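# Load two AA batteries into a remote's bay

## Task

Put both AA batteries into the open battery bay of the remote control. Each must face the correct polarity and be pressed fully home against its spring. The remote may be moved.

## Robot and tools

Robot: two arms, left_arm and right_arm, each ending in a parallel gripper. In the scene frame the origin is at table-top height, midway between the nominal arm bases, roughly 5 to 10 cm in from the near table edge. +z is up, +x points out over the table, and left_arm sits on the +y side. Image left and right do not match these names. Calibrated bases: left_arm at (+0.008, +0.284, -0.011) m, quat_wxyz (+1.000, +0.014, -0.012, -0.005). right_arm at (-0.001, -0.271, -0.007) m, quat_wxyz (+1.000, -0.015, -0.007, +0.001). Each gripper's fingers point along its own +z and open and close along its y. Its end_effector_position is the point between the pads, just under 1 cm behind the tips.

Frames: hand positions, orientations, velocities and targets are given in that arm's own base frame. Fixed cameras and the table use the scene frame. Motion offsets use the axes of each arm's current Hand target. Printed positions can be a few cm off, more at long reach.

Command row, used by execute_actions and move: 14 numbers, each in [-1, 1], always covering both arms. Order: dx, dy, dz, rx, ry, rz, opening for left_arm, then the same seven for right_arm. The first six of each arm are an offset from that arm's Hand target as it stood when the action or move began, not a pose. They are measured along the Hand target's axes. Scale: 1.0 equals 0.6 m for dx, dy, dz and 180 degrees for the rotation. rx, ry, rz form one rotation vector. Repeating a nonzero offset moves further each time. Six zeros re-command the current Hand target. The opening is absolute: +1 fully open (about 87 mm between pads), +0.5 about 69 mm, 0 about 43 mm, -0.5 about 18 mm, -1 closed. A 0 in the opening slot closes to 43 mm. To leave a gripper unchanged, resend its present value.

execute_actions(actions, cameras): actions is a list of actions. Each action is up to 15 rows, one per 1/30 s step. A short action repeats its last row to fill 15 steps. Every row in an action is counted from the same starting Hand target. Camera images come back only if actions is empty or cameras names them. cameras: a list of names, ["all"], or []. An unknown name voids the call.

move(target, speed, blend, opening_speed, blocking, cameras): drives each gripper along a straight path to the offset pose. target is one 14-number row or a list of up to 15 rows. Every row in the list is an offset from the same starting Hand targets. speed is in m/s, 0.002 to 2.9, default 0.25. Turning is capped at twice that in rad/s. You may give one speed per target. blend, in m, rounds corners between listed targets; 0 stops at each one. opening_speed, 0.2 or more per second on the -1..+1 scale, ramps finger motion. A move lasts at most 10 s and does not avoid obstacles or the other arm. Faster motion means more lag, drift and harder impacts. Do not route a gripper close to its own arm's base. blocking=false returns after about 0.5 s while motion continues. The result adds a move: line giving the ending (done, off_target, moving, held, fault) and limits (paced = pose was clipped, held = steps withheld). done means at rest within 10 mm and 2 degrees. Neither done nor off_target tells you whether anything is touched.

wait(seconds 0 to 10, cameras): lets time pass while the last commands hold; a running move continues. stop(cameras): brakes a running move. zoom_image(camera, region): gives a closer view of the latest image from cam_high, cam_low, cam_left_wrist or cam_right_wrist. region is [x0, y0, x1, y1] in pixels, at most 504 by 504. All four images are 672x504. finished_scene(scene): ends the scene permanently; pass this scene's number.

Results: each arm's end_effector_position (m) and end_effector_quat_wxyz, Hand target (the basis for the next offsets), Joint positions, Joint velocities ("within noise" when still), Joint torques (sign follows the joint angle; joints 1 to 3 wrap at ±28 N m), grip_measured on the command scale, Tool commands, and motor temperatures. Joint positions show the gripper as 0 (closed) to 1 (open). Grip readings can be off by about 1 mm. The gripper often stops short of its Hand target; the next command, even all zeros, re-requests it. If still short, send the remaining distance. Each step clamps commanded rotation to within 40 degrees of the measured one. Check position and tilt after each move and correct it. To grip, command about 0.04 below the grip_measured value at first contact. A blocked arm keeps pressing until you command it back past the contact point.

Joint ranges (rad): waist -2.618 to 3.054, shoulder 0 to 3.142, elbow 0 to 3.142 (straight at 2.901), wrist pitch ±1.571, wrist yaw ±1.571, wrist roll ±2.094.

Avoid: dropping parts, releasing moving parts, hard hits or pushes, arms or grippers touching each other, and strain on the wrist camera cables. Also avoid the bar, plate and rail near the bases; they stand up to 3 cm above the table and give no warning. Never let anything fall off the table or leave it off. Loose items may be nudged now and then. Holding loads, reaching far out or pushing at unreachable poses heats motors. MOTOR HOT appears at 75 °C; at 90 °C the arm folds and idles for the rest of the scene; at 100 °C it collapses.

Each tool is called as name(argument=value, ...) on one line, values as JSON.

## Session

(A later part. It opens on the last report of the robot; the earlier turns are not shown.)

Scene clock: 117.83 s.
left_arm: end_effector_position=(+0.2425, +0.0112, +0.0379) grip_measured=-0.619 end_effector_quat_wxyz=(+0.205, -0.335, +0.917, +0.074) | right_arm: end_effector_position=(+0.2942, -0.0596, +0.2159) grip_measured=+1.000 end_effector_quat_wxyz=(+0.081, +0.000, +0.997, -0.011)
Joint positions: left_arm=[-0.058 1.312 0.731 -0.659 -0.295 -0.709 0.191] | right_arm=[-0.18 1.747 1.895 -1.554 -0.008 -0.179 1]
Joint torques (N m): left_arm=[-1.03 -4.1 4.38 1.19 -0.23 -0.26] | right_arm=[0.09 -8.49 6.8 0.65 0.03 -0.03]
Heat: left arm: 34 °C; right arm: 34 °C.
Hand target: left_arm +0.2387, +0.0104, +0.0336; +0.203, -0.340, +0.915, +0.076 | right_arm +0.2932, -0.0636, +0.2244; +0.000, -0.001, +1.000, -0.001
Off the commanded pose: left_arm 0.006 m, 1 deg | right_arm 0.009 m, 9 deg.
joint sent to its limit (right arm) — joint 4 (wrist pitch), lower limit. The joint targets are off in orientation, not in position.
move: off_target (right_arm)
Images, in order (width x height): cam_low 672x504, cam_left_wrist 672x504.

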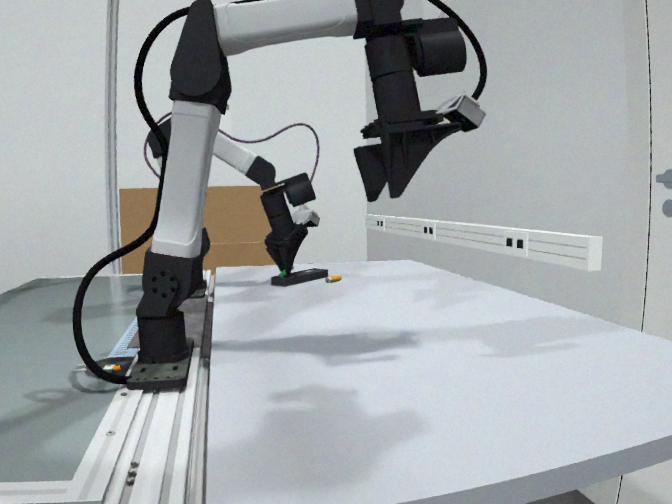

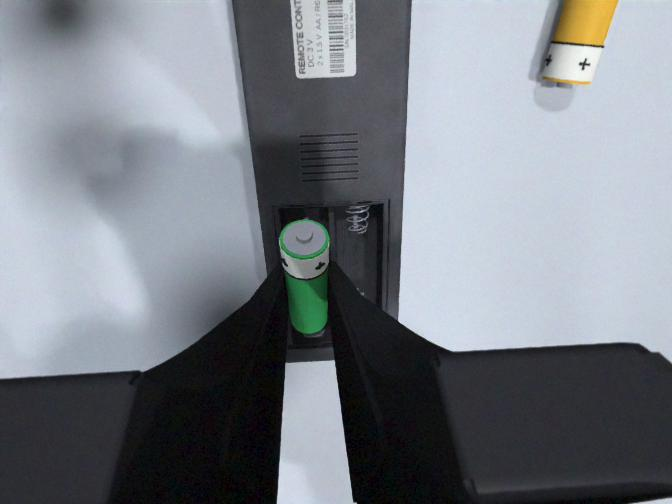

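move(target=[[0.009,0,-0.004,0,0,0,-0.8,0,0,0,0,0,0,1],[0.0105,0,0.003,0,0.1,0,-0.8,0,0,0,0,0,0,1]], speed=0.05, cameras=["cam_left_wrist","cam_low"])

zoom_image(camera="cam_left_wrist", region=[180, 120, 430, 370])

zoom_image(camera="cam_low", region=[250, 230, 350, 300])

Scene clock: 128.00 s.
left_arm: end_effector_position=(+0.2400, +0.0100, +0.0321) grip_measured=-0.619 end_effector_quat_wxyz=(+0.075, -0.350, +0.933, +0.029) | right_arm: end_effector_position=(+0.2942, -0.0596, +0.2159) grip_measured=+1.000 end_effector_quat_wxyz=(+0.081, +0.000, +0.997, -0.011)
Joint positions: left_arm=[0.073 1.518 0.906 -0.83 -0.099 -0.64 0.191] | right_arm=[-0.18 1.747 1.895 -1.554 -0.008 -0.179 1]
Joint torques (N m): left_arm=[0.36 -3.78 5.86 0.5 0.23 -0.03] | right_arm=[0.09 -8.49 6.79 0.65 0.03 -0.03]
Motor temperatures (°C): left_arm=[22 33 30 25 20 21 24] | right_arm=[24 34 30 21 22 22 24]
Heat: left arm: 33 °C; right arm: 34 °C.
Hand target: left_arm +0.2349, +0.0072, +0.0293; +0.057, -0.347, +0.936, +0.022 | right_arm +0.2932, -0.0636, +0.2244; +0.000, -0.001, +1.000, -0.001
Off the commanded pose: left_arm 0.006 m, 2 deg | right_arm 0.009 m, 9 deg.
joint sent to its limit (right arm) — joint 4 (wrist pitch), lower limit. The joint targets are off in orientation, not in position.
move: off_target (right_arm)
Images, in order (width x height): cam_low 672x504, cam_left_wrist 672x504.

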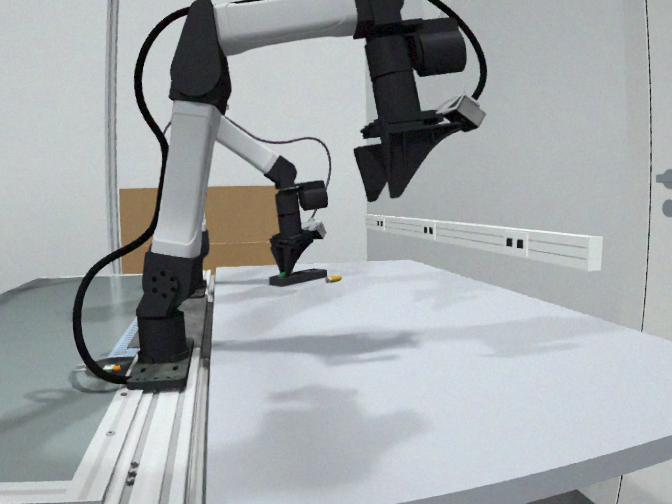

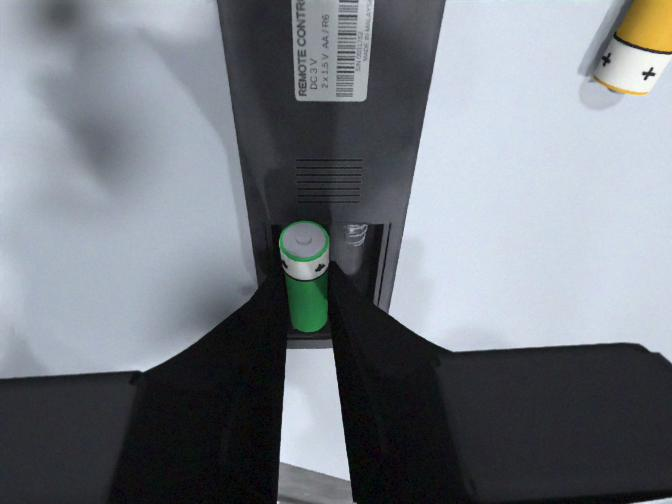

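Scaled by 2.016.

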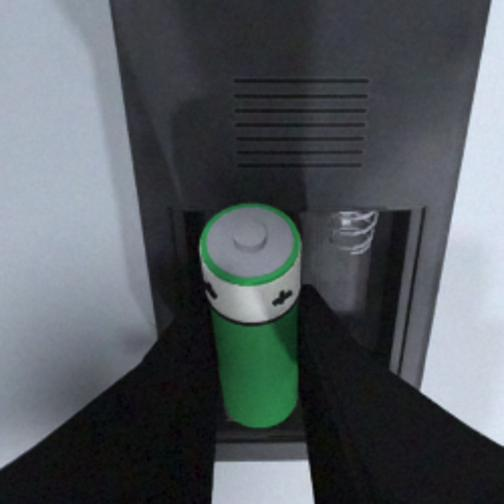

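Scaled by 5.040.

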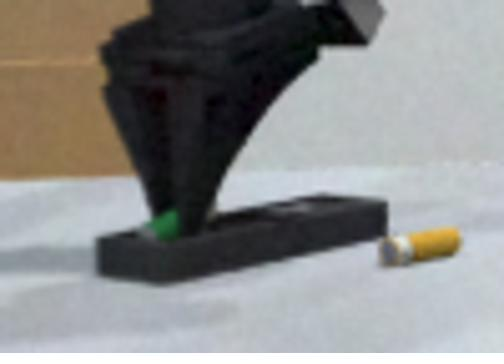

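move(target=[[0.009,0,0,0,0,0,-0.8,0,0,0,0,0,0,1],[0.009,0,0.012,0,0.035,0,-0.8,0,0,0,0,0,0,1]], speed=0.05, cameras=["cam_left_wrist","cam_low"])

zoom_image(camera="cam_left_wrist", region=[180, 120, 430, 370])

zoom_image(camera="cam_low", region=[250, 230, 350, 300])

Scene clock: 136.70 s.
left_arm: end_effector_position=(+0.2399, +0.0089, +0.0328) grip_measured=-0.619 end_effector_quat_wxyz=(+0.038, -0.351, +0.936, +0.010) | right_arm: end_effector_position=(+0.2942, -0.0596, +0.2159) grip_measured=+1.000 end_effector_quat_wxyz=(+0.081, +0.000, +0.997, -0.011)
Joint positions: left_arm=[0.108 1.578 0.961 -0.886 -0.039 -0.608 0.191] | right_arm=[-0.18 1.747 1.895 -1.554 -0.008 -0.179 1]
Joint torques (N m): left_arm=[0.46 -2.25 4.49 0.57 0.35 -0.05] | right_arm=[0.1 -8.49 6.8 0.65 0.03 -0.03]
Heat: left arm: 33 °C; right arm: 34 °C.
Hand target: left_arm +0.2314, +0.0042, +0.0214; +0.006, -0.348, +0.937, +0.003 | right_arm +0.2932, -0.0636, +0.2244; +0.000, -0.001, +1.000, -0.001
Off the commanded pose: left_arm 0.015 m, 4 deg | right_arm 0.009 m, 9 deg.
joint sent to its limit (right arm) — joint 4 (wrist pitch), lower limit. The joint targets are off in orientation, not in position.
move: off_target (left_arm, right_arm)
Images, in order (width x height): cam_low 672x504, cam_left_wrist 672x504.

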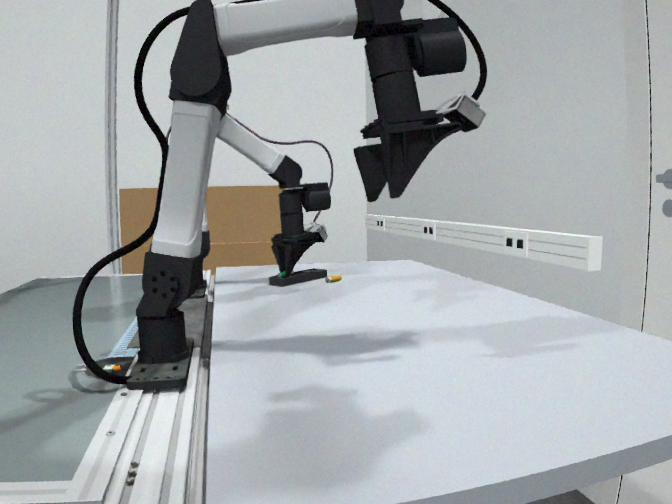

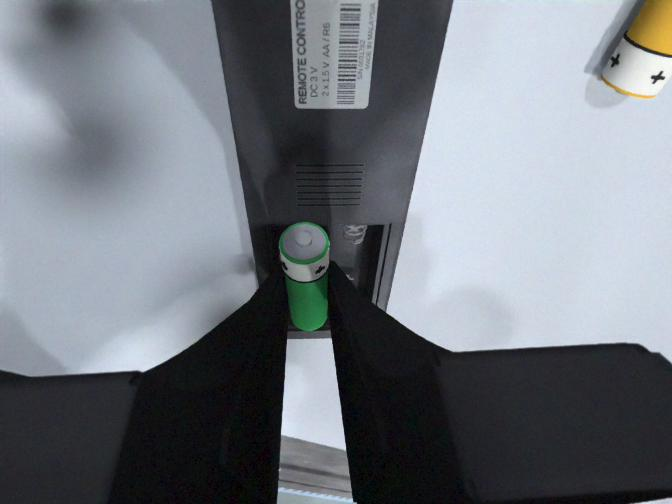

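Scaled by 2.016.

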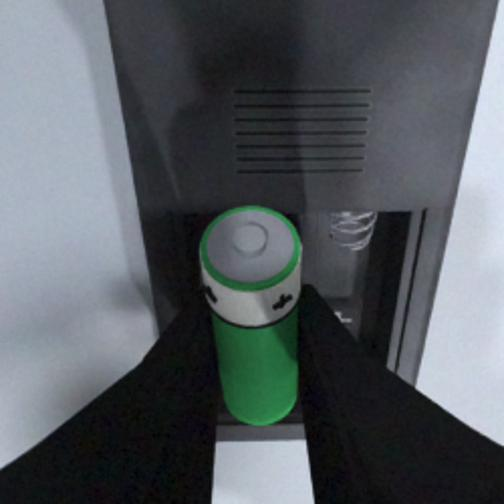

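Scaled by 5.040.

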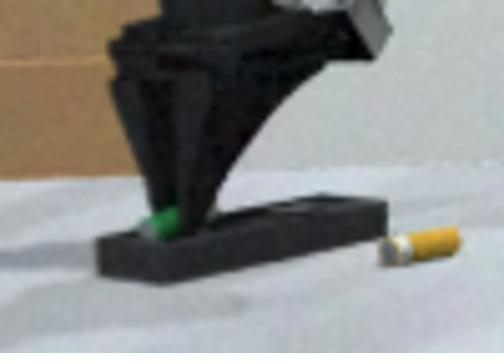

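move(target=[[-0.01,0.003,-0.0175,0,0,0,-0.8,0,0,0,0,0,0,1],[-0.01,0.003,-0.0175,0,0,0,-0.35,0,0,0,0,0,0,1],[-0.01,0.003,-0.1,0,0,0,-0.35,0,0,0,0,0,0,1]], speed=0.06, opening_speed=0.6, cameras=["cam_left_wrist","cam_low"])

zoom_image(camera="cam_left_wrist", region=[180, 70, 430, 320])

zoom_image(camera="cam_low", region=[250, 230, 350, 300])

Scene clock: 145.97 s.
left_arm: end_effector_position=(+0.2268, +0.0077, +0.0712) grip_measured=-0.350 end_effector_quat_wxyz=(-0.014, -0.349, +0.937, +0.012) | right_arm: end_effector_position=(+0.2942, -0.0596, +0.2159) grip_measured=+1.000 end_effector_quat_wxyz=(+0.081, +0.000, +0.997, -0.011)
Joint positions: left_arm=[0.123 1.583 1.112 -1.133 -0.017 -0.591 0.325] | right_arm=[-0.18 1.747 1.895 -1.554 -0.008 -0.179 1]
Joint torques (N m): left_arm=[0.21 -7.66 8.14 0.41 0.1 -0.04] | right_arm=[0.09 -8.49 6.79 0.65 0.03 -0.03]
Heat: left arm: 32 °C; right arm: 35 °C.
Hand target: left_arm +0.2343, +0.0090, +0.0815; +0.006, -0.348, +0.937, +0.003 | right_arm +0.2932, -0.0636, +0.2244; +0.000, -0.001, +1.000, -0.001
Off the commanded pose: left_arm 0.013 m, 3 deg | right_arm 0.009 m, 9 deg.
joint sent to its limit (right arm) — joint 4 (wrist pitch), lower limit. The joint targets are off in orientation, not in position.
move: off_target (left_arm, right_arm); target 2's new opening was sent with left_arm's hand 0.006 m and 3 deg from that target
Images, in order (width x height): cam_low 672x504, cam_left_wrist 672x504.

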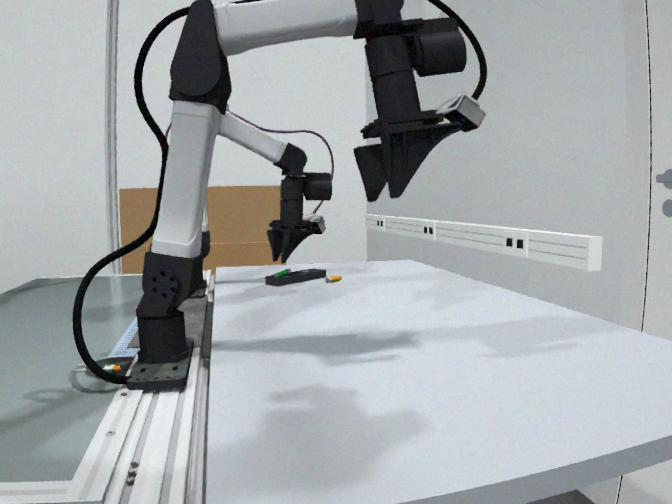

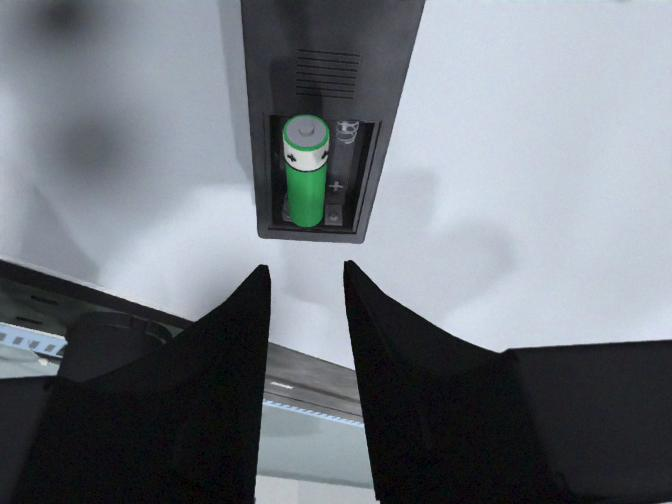

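Scaled by 2.016.

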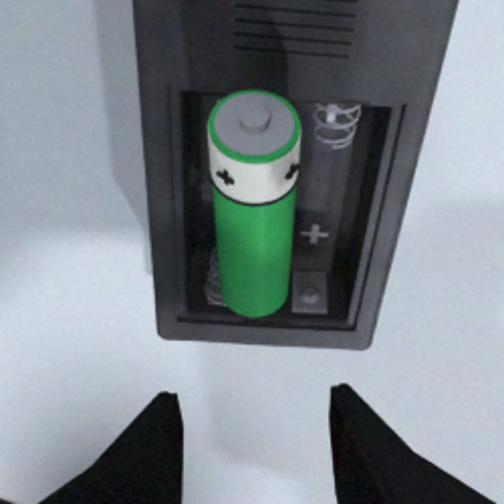

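Scaled by 5.040.

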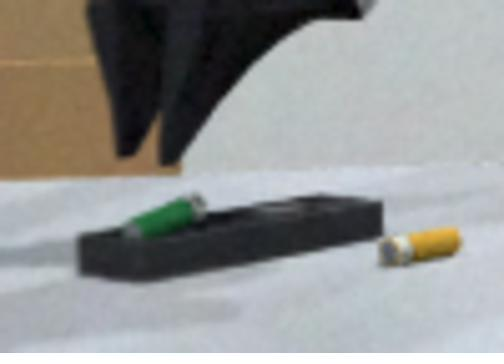

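move(target=[[-0.022,0,0.03,0,-0.1,0,-0.3,0,0,0,0,0,0,1],[-0.022,0,0.058,0,-0.1,0,-0.3,0,0,0,0,0,0,1]], speed=0.1, cameras=["cam_left_wrist","cam_low"])

zoom_image(camera="cam_low", region=[250, 230, 350, 300])

Scene clock: 157.93 s.
left_arm: end_effector_position=(+0.2408, +0.0150, +0.0474) grip_measured=-0.300 end_effector_quat_wxyz=(+0.141, -0.339, +0.929, +0.049) | right_arm: end_effector_position=(+0.2942, -0.0596, +0.2159) grip_measured=+1.000 end_effector_quat_wxyz=(+0.081, +0.000, +0.997, -0.011)
Joint positions: left_arm=[0.034 1.39 0.852 -0.792 -0.18 -0.644 0.35] | right_arm=[-0.18 1.747 1.895 -1.554 -0.008 -0.179 1]
Joint torques (N m): left_arm=[-0.99 -4.36 5.9 1.21 -0.41 -0.22] | right_arm=[0.09 -8.49 6.8 0.65 0.03 -0.03]
Heat: left arm: 34 °C; right arm: 35 °C.
Hand target: left_arm +0.2446, +0.0179, +0.0469; +0.153, -0.343, +0.925, +0.057 | right_arm +0.2932, -0.0636, +0.2244; +0.000, -0.001, +1.000, -0.001
Off the commanded pose: left_arm 0.005 m, 2 deg | right_arm 0.009 m, 9 deg.
joint sent to its limit (right arm) — joint 4 (wrist pitch), lower limit. The joint targets are off in orientation, not in position.
move: off_target (right_arm)
Images, in order (width x height): cam_low 672x504, cam_left_wrist 672x504.

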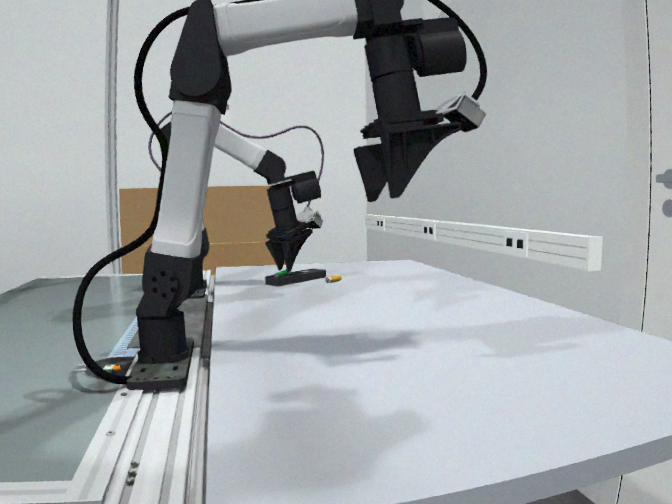

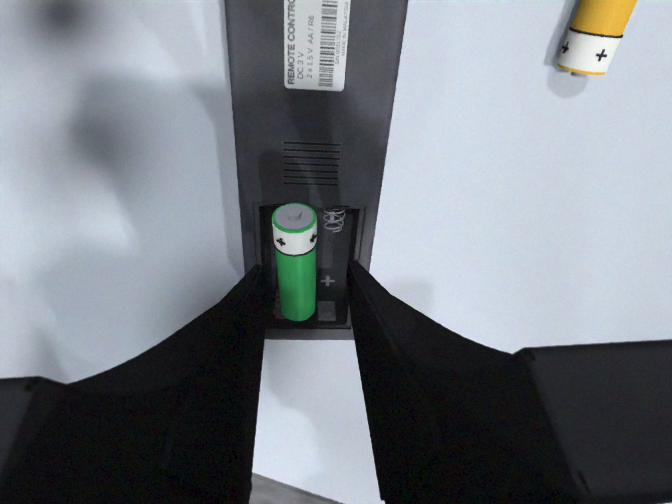

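Scaled by 5.040.

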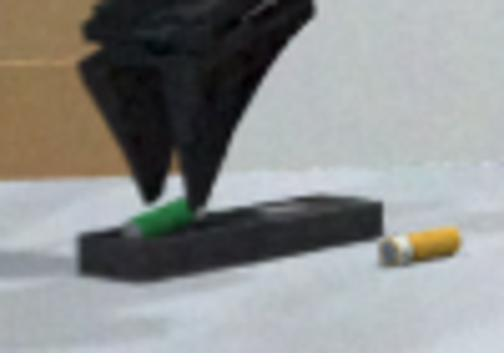

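move(target=[[0.003,0.006,0.0095,0,0,0,-0.3,0,0,0,0,0,0,1],[0.003,0.006,0.0095,0,0,0,-0.75,0,0,0,0,0,0,1],[-0.005,0.006,-0.018,0,0,0.028,-0.75,0,0,0,0,0,0,1],[-0.005,0.017,-0.018,0,0,0.028,-0.75,0,0,0,0,0,0,1]], speed=0.08, opening_speed=1.5, cameras=["cam_left_wrist","cam_low"])

zoom_image(camera="cam_left_wrist", region=[180, 120, 430, 370])

zoom_image(camera="cam_low", region=[250, 230, 350, 300])

Scene clock: 166.07 s.
left_arm: end_effector_position=(+0.2326, +0.0190, +0.0501) grip_measured=-0.632 end_effector_quat_wxyz=(+0.132, -0.302, +0.942, +0.058) | right_arm: end_effector_position=(+0.2942, -0.0596, +0.2159) grip_measured=+1.000 end_effector_quat_wxyz=(+0.081, +0.000, +0.997, -0.011)
Joint positions: left_arm=[0.039 1.375 0.853 -0.82 -0.181 -0.56 0.184] | right_arm=[-0.18 1.747 1.895 -1.554 -0.008 -0.179 1]
Joint torques (N m): left_arm=[0.4 -6.04 7.34 0.85 -0.34 0.07] | right_arm=[0.09 -8.49 6.79 0.65 0.03 -0.03]
Heat: left arm: 33 °C; right arm: 35 °C.
Hand target: left_arm +0.2375, +0.0252, +0.0581; +0.150, -0.302, +0.939, +0.064 | right_arm +0.2932, -0.0636, +0.2244; +0.000, -0.001, +1.000, -0.001
Off the commanded pose: left_arm 0.011 m, 2 deg | right_arm 0.009 m, 9 deg.
joint sent to its limit (right arm) — joint 4 (wrist pitch), lower limit. The joint targets are off in orientation, not in position.
move: off_target (left_arm, right_arm)
Images, in order (width x height): cam_low 672x504, cam_left_wrist 672x504.

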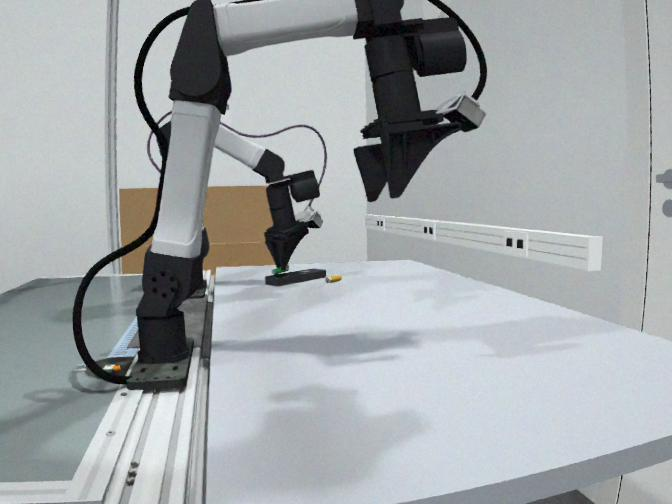

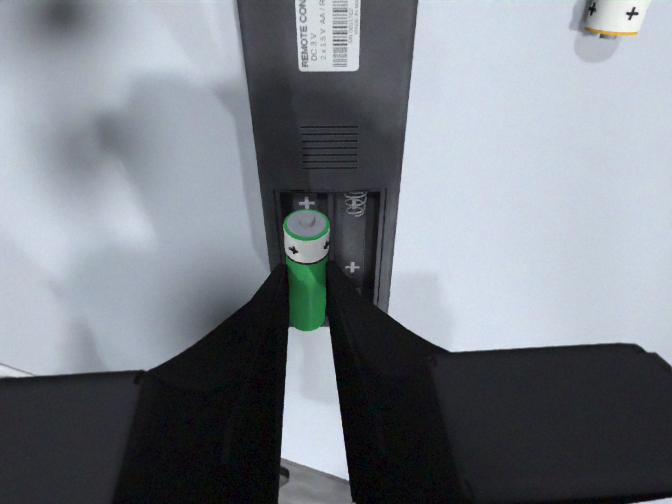

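Scaled by 2.016.

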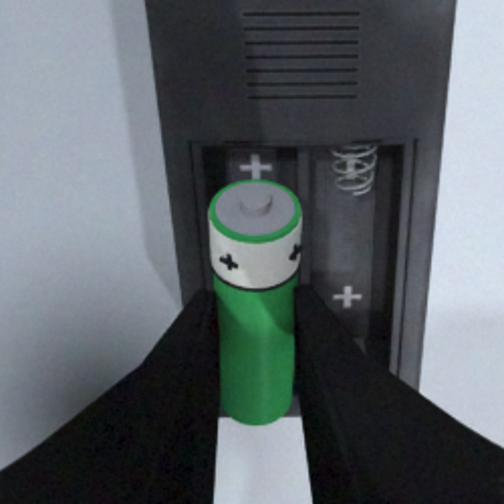

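Scaled by 5.040.

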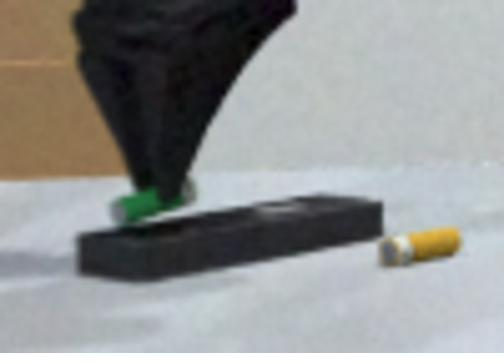

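move(target=[[-0.002,0.009,0,0,-0.05,0,-0.8,0,0,0,0,0,0,1],[-0.002,0.009,0.0147,0,-0.05,0,-0.8,0,0,0,0,0,0,1]], speed=0.06, cameras=["cam_left_wrist","cam_low"])

zoom_image(camera="cam_left_wrist", region=[180, 120, 430, 370])

zoom_image(camera="cam_low", region=[250, 230, 350, 300])

Scene clock: 173.03 s.
left_arm: end_effector_position=(+0.2342, +0.0272, +0.0506) grip_measured=-0.632 end_effector_quat_wxyz=(+0.214, -0.295, +0.928, +0.078) | right_arm: end_effector_position=(+0.2942, -0.0596, +0.2159) grip_measured=+1.000 end_effector_quat_wxyz=(+0.081, +0.000, +0.997, -0.011)
Joint positions: left_arm=[0.005 1.236 0.725 -0.686 -0.272 -0.559 0.184] | right_arm=[-0.18 1.747 1.895 -1.554 -0.008 -0.179 1]
Joint torques (N m): left_arm=[-0.23 -3.18 5.74 1.48 -0.35 -0.06] | right_arm=[0.09 -8.49 6.8 0.65 0.03 -0.03]
Heat: left arm: 33 °C; right arm: 35 °C.
Hand target: left_arm +0.2374, +0.0321, +0.0503; +0.223, -0.296, +0.925, +0.087 | right_arm +0.2932, -0.0636, +0.2244; +0.000, -0.001, +1.000, -0.001
Off the commanded pose: left_arm 0.006 m, 2 deg | right_arm 0.009 m, 9 deg.
joint sent to its limit (right arm) — joint 4 (wrist pitch), lower limit. The joint targets are off in orientation, not in position.
move: off_target (right_arm)
Images, in order (width x height): cam_low 672x504, cam_left_wrist 672x504.

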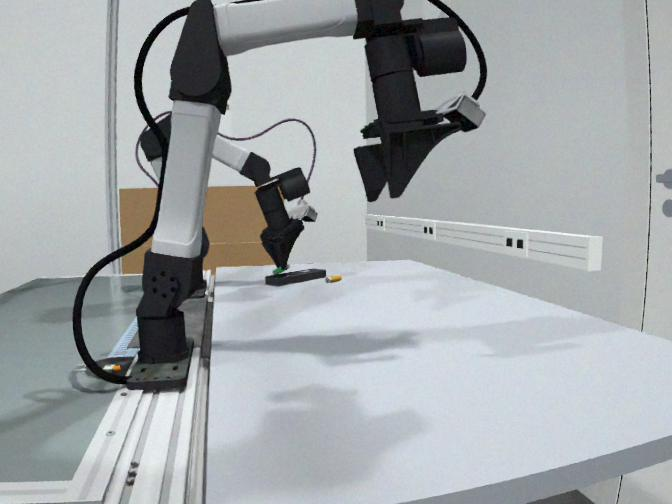

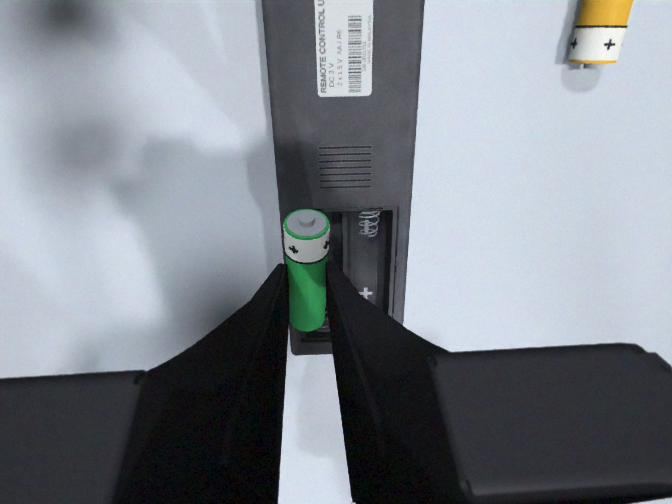

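Scaled by 2.016.

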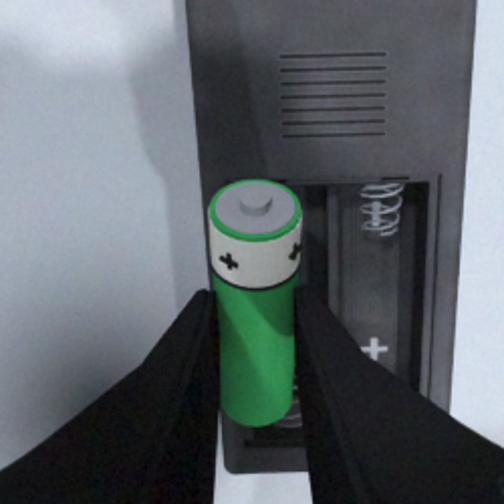

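Scaled by 5.040.

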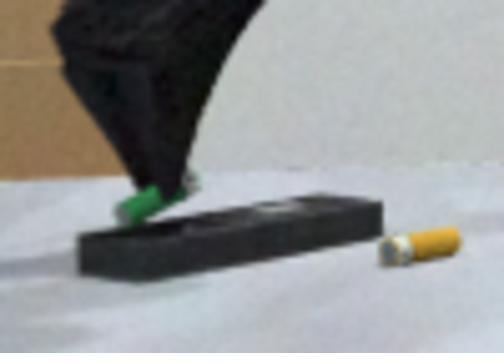

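move(target=[0.006,-0.0045,0.012,0,0,0,-0.8,0,0,0,0,0,0,1], speed=0.05, cameras=["cam_left_wrist","cam_low"])

zoom_image(camera="cam_left_wrist", region=[180, 120, 430, 370])

zoom_image(camera="cam_low", region=[250, 230, 350, 300])

Scene clock: 177.47 s.
left_arm: end_effector_position=(+0.2362, +0.0272, +0.0437) grip_measured=-0.632 end_effector_quat_wxyz=(+0.216, -0.295, +0.927, +0.077) | right_arm: end_effector_position=(+0.2942, -0.0596, +0.2159) grip_measured=+1.000 end_effector_quat_wxyz=(+0.081, +0.000, +0.997, -0.011)
Joint positions: left_arm=[0.005 1.248 0.703 -0.646 -0.273 -0.559 0.184] | right_arm=[-0.18 1.747 1.895 -1.554 -0.008 -0.179 1]
Joint torques (N m): left_arm=[-0.73 -2.8 5.61 1.38 -0.43 -0.17] | right_arm=[0.1 -8.49 6.8 0.65 0.02 -0.03]
Heat: left arm: 33 °C; right arm: 35 °C.
Hand target: left_arm +0.2390, +0.0303, +0.0421; +0.223, -0.296, +0.925, +0.087 | right_arm +0.2932, -0.0636, +0.2244; +0.000, -0.001, +1.000, -0.001
Off the commanded pose: left_arm 0.004 m, 1 deg | right_arm 0.009 m, 9 deg.
joint sent to its limit (right arm) — joint 4 (wrist pitch), lower limit. The joint targets are off in orientation, not in position.
move: off_target (right_arm)
Images, in order (width x height): cam_low 672x504, cam_left_wrist 672x504.

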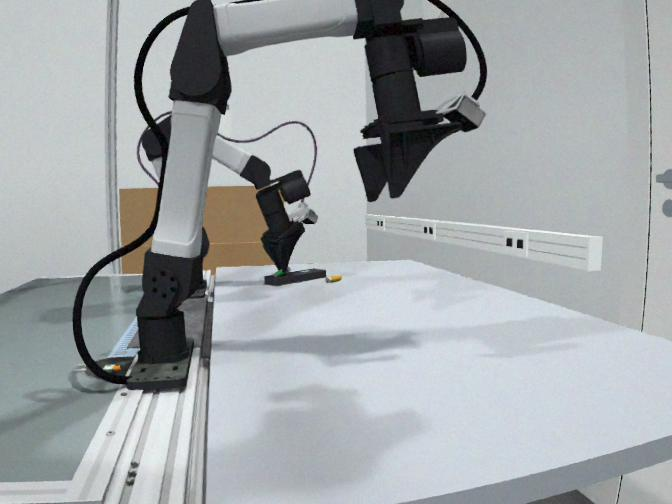

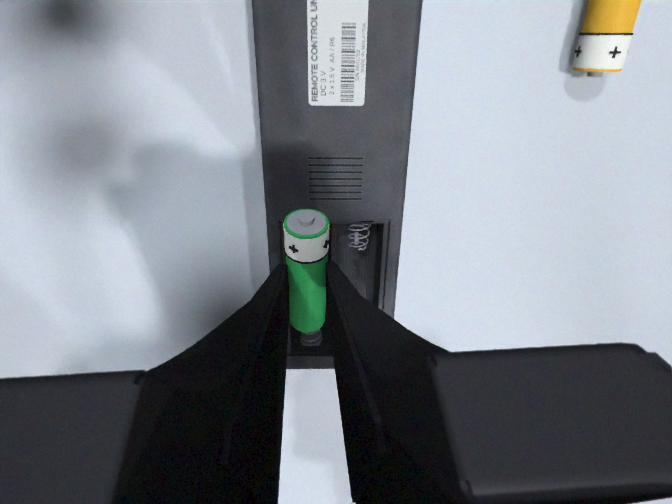

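Scaled by 2.016.

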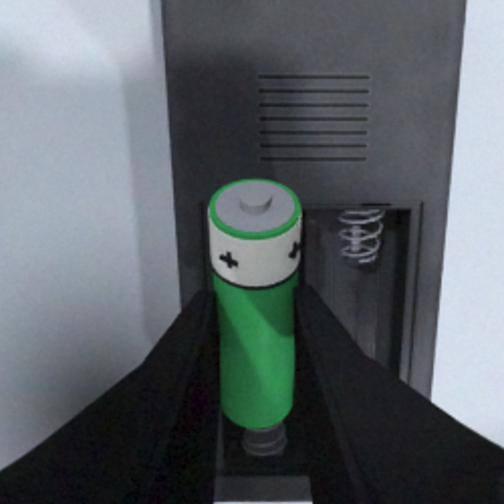

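Scaled by 5.040.

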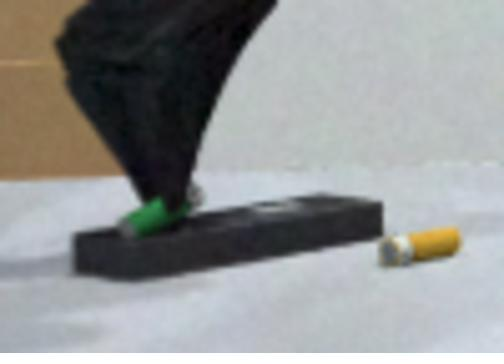

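move(target=[[0.0047,0,0.009,0,0,0,-0.8,0,0,0,0,0,0,1],[0.0165,0,0.004,0,0,0,-0.8,0,0,0,0,0,0,1]], speed=0.05, cameras=["cam_left_wrist","cam_low"])

zoom_image(camera="cam_left_wrist", region=[180, 120, 430, 370])

zoom_image(camera="cam_low", region=[250, 230, 350, 300])

Scene clock: 183.50 s.
left_arm: end_effector_position=(+0.2345, +0.0259, +0.0375) grip_measured=-0.632 end_effector_quat_wxyz=(+0.220, -0.292, +0.927, +0.084) | right_arm: end_effector_position=(+0.2942, -0.0596, +0.2159) grip_measured=+1.000 end_effector_quat_wxyz=(+0.081, +0.000, +0.997, -0.011)
Joint positions: left_arm=[-0.016 1.248 0.674 -0.617 -0.295 -0.568 0.184] | right_arm=[-0.18 1.747 1.895 -1.554 -0.008 -0.179 1]
Joint torques (N m): left_arm=[-0.79 -3.75 4.72 1.28 -0.28 -0.22] | right_arm=[0.09 -8.47 6.79 0.65 0.02 -0.03]
Heat: left arm: 33 °C; right arm: 35 °C.
Hand target: left_arm +0.2326, +0.0258, +0.0354; +0.223, -0.296, +0.925, +0.087 | right_arm +0.2932, -0.0636, +0.2244; +0.000, -0.001, +1.000, -0.001
Off the commanded pose: left_arm 0.003 m, 1 deg | right_arm 0.009 m, 9 deg.
joint sent to its limit (right arm) — joint 4 (wrist pitch), lower limit. The joint targets are off in orientation, not in position.
move: off_target (right_arm)
Images, in order (width x height): cam_low 672x504, cam_left_wrist 672x504.

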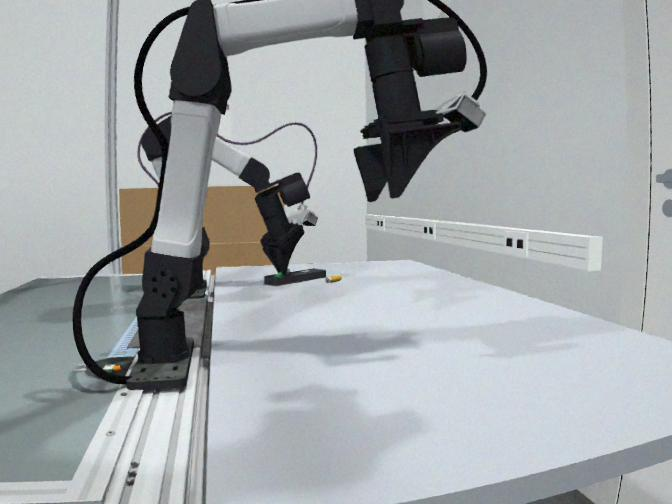

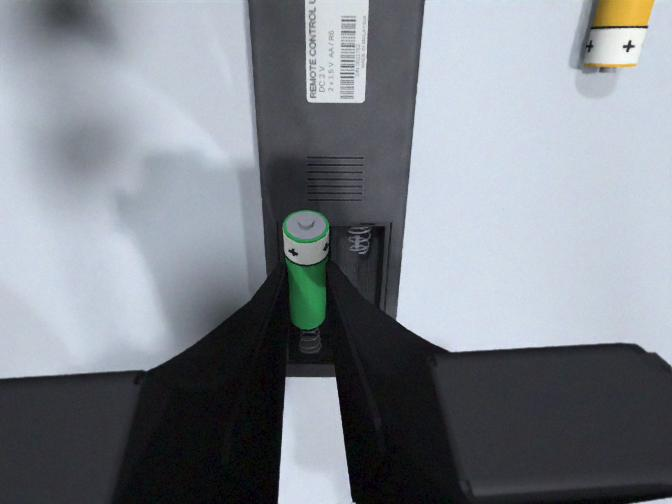

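Scaled by 2.016.

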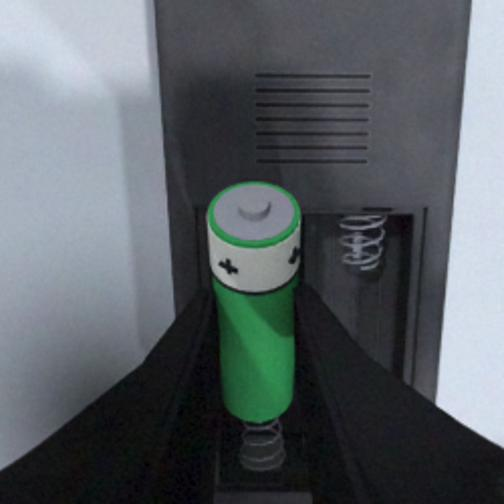

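Scaled by 5.040.

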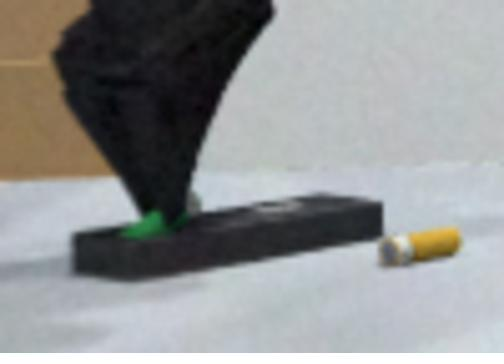

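move(target=[0.0165,0,-0.008,0,0,0,-0.85,0,0,0,0,0,0,1], speed=0.05, cameras=["cam_left_wrist"])

zoom_image(camera="cam_left_wrist", region=[180, 120, 430, 370])

Scene clock: 186.73 s.
left_arm: end_effector_position=(+0.2304, +0.0196, +0.0372) grip_measured=-0.632 end_effector_quat_wxyz=(+0.229, -0.293, +0.925, +0.082) | right_arm: end_effector_position=(+0.2942, -0.0596, +0.2159) grip_measured=+1.000 end_effector_quat_wxyz=(+0.081, +0.000, +0.997, -0.011)
Joint positions: left_arm=[-0.05 1.215 0.649 -0.616 -0.31 -0.602 0.184] | right_arm=[-0.18 1.747 1.895 -1.554 -0.008 -0.179 1]
Joint torques (N m): left_arm=[-0.94 -4 5.29 1.01 -0.3 -0.2] | right_arm=[0.09 -8.47 6.79 0.65 0.02 -0.03]
Heat: left arm: 32 °C; right arm: 35 °C.
Hand target: left_arm +0.2238, +0.0194, +0.0351; +0.223, -0.297, +0.924, +0.087 | right_arm +0.2932, -0.0636, +0.2244; +0.000, -0.001, +1.000, -0.001
Off the commanded pose: left_arm 0.007 m, 1 deg | right_arm 0.009 m, 9 deg.
joint sent to its limit (right arm) — joint 4 (wrist pitch), lower limit. The joint targets are off in orientation, not in position.
move: off_target (right_arm)
Images, in order (width x height): cam_left_wrist 672x504.

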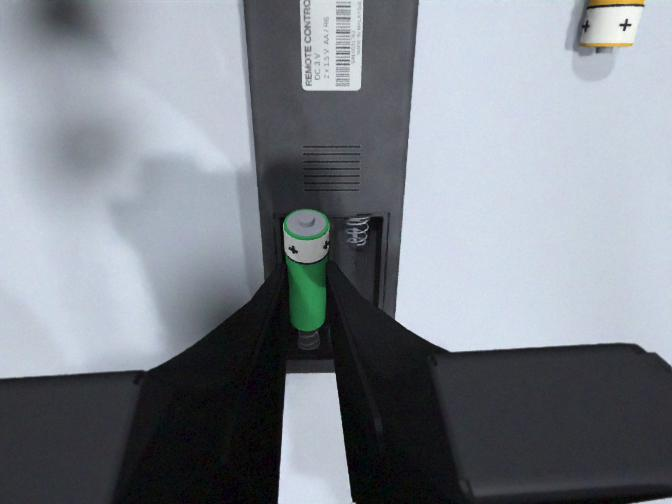

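Scaled by 2.016.

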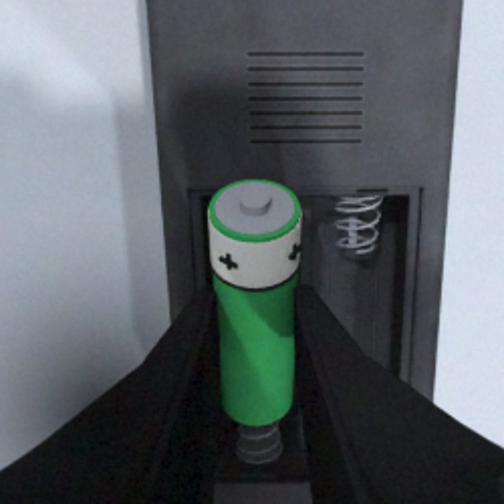

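move(target=[[0.011,0,-0.0055,0,0,0,-0.85,0,0,0,0,0,0,1],[0.017,0,0.003,0,0.11,0,-0.85,0,0,0,0,0,0,1]], speed=0.05, cameras=["cam_left_wrist","cam_low"])

zoom_image(camera="cam_left_wrist", region=[180, 120, 430, 370])

zoom_image(camera="cam_low", region=[250, 230, 350, 300])

Scene clock: 195.77 s.
left_arm: end_effector_position=(+0.2268, +0.0159, +0.0366) grip_measured=-0.632 end_effector_quat_wxyz=(+0.091, -0.309, +0.946, +0.036) | right_arm: end_effector_position=(+0.2942, -0.0596, +0.2159) grip_measured=+1.000 end_effector_quat_wxyz=(+0.081, +0.000, +0.997, -0.011)
Joint positions: left_arm=[0.078 1.437 0.852 -0.825 -0.112 -0.544 0.184] | right_arm=[-0.18 1.747 1.895 -1.554 -0.008 -0.179 1]
Joint torques (N m): left_arm=[0.36 -2 5.52 0.62 0.2 0.02] | right_arm=[0.09 -8.49 6.8 0.65 0.03 -0.03]
Heat: left arm: 32 °C; right arm: 35 °C.
Hand target: left_arm +0.2170, +0.0147, +0.0287; +0.061, -0.307, +0.949, +0.035 | right_arm +0.2932, -0.0636, +0.2244; +0.000, -0.001, +1.000, -0.001
Off the commanded pose: left_arm 0.013 m, 3 deg | right_arm 0.009 m, 9 deg.
joint sent to its limit (right arm) — joint 4 (wrist pitch), lower limit. The joint targets are off in orientation, not in position.
move: off_target (left_arm, right_arm)
Images, in order (width x height): cam_low 672x504, cam_left_wrist 672x504.

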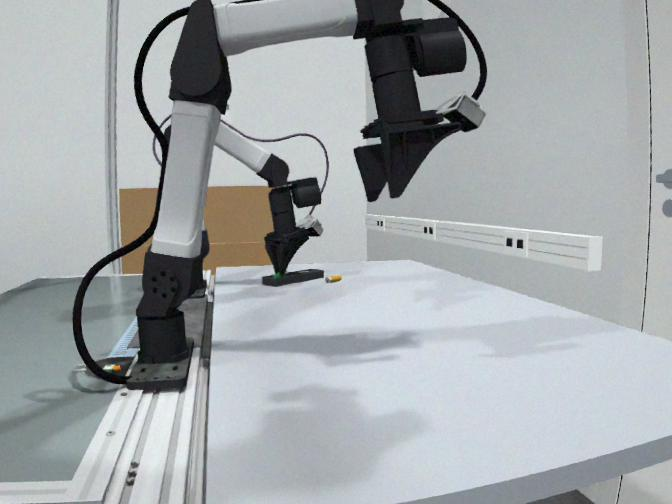

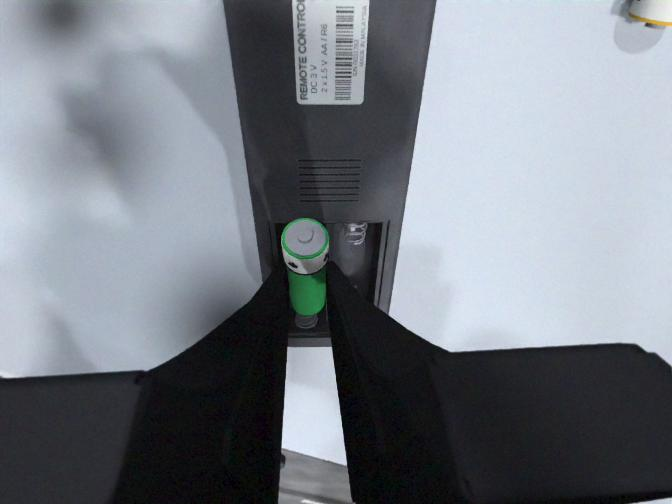

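Scaled by 2.016.

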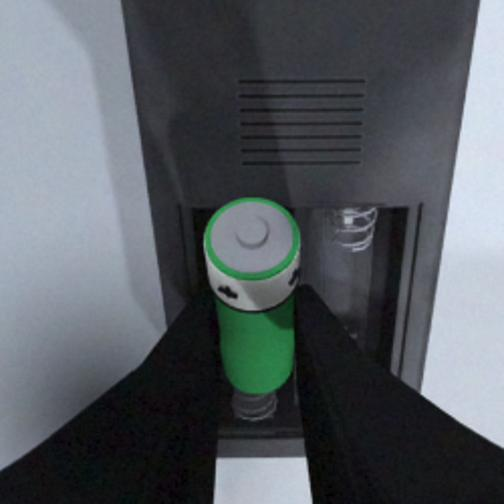

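Scaled by 5.040.

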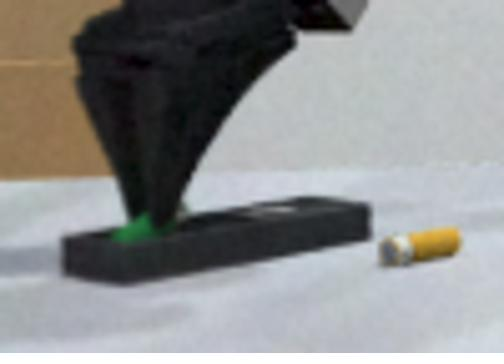

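move(target=[[-0.008,0,-0.014,0,0,0,-0.85,0,0,0,0,0,0,1],[-0.008,0,-0.014,0,0,0,-0.4,0,0,0,0,0,0,1],[-0.008,0,-0.1,0,0,0,-0.4,0,0,0,0,0,0,1]], speed=0.06, opening_speed=0.6, cameras=["cam_left_wrist","cam_low"])

zoom_image(camera="cam_left_wrist", region=[180, 70, 430, 320])

zoom_image(camera="cam_low", region=[250, 230, 350, 300])

Scene clock: 203.90 s.
left_arm: end_effector_position=(+0.2074, +0.0138, +0.0793) grip_measured=-0.400 end_effector_quat_wxyz=(+0.042, -0.304, +0.951, +0.044) | right_arm: end_effector_position=(+0.2942, -0.0596, +0.2159) grip_measured=+1.000 end_effector_quat_wxyz=(+0.081, +0.000, +0.997, -0.011)
Joint positions: left_arm=[0.08 1.417 1.007 -1.1 -0.105 -0.537 0.3] | right_arm=[-0.18 1.747 1.895 -1.554 -0.008 -0.179 1]
Joint torques (N m): left_arm=[-0.83 -6 8.28 0.57 0.08 -0.19] | right_arm=[0.09 -8.49 6.79 0.65 0.03 -0.03]
Heat: left arm: 32 °C; right arm: 35 °C.
Hand target: left_arm +0.2152, +0.0113, +0.0888; +0.061, -0.307, +0.949, +0.035 | right_arm +0.2932, -0.0636, +0.2244; +0.000, -0.001, +1.000, -0.001
Off the commanded pose: left_arm 0.013 m, 2 deg | right_arm 0.009 m, 9 deg.
joint sent to its limit (right arm) — joint 4 (wrist pitch), lower limit. The joint targets are off in orientation, not in position.
move: off_target (left_arm, right_arm)
Images, in order (width x height): cam_low 672x504, cam_left_wrist 672x504.

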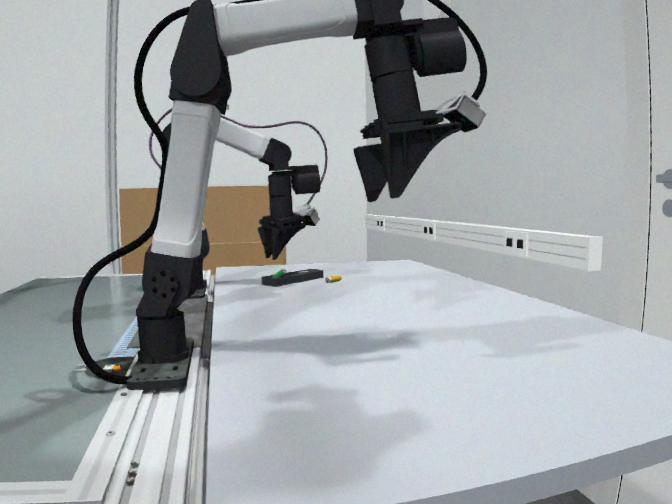

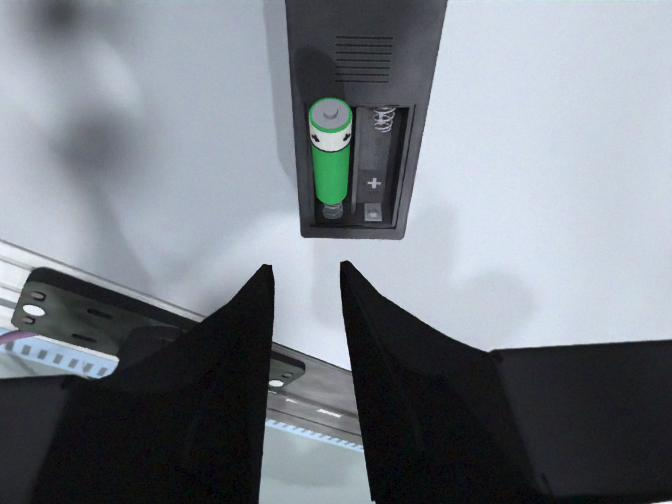

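Scaled by 2.016.

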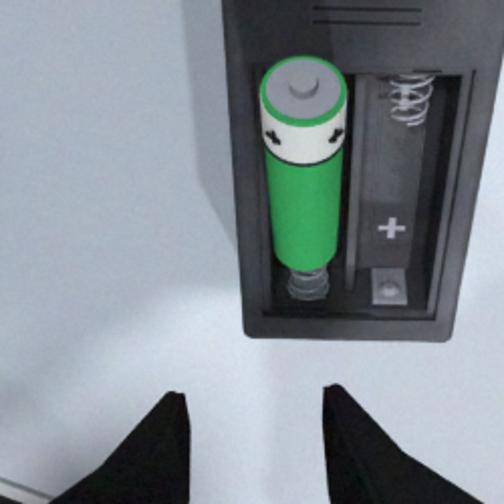

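Scaled by 5.040.

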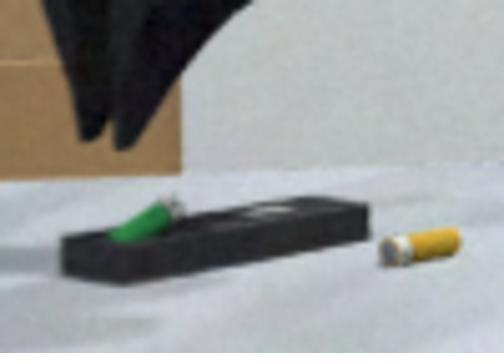

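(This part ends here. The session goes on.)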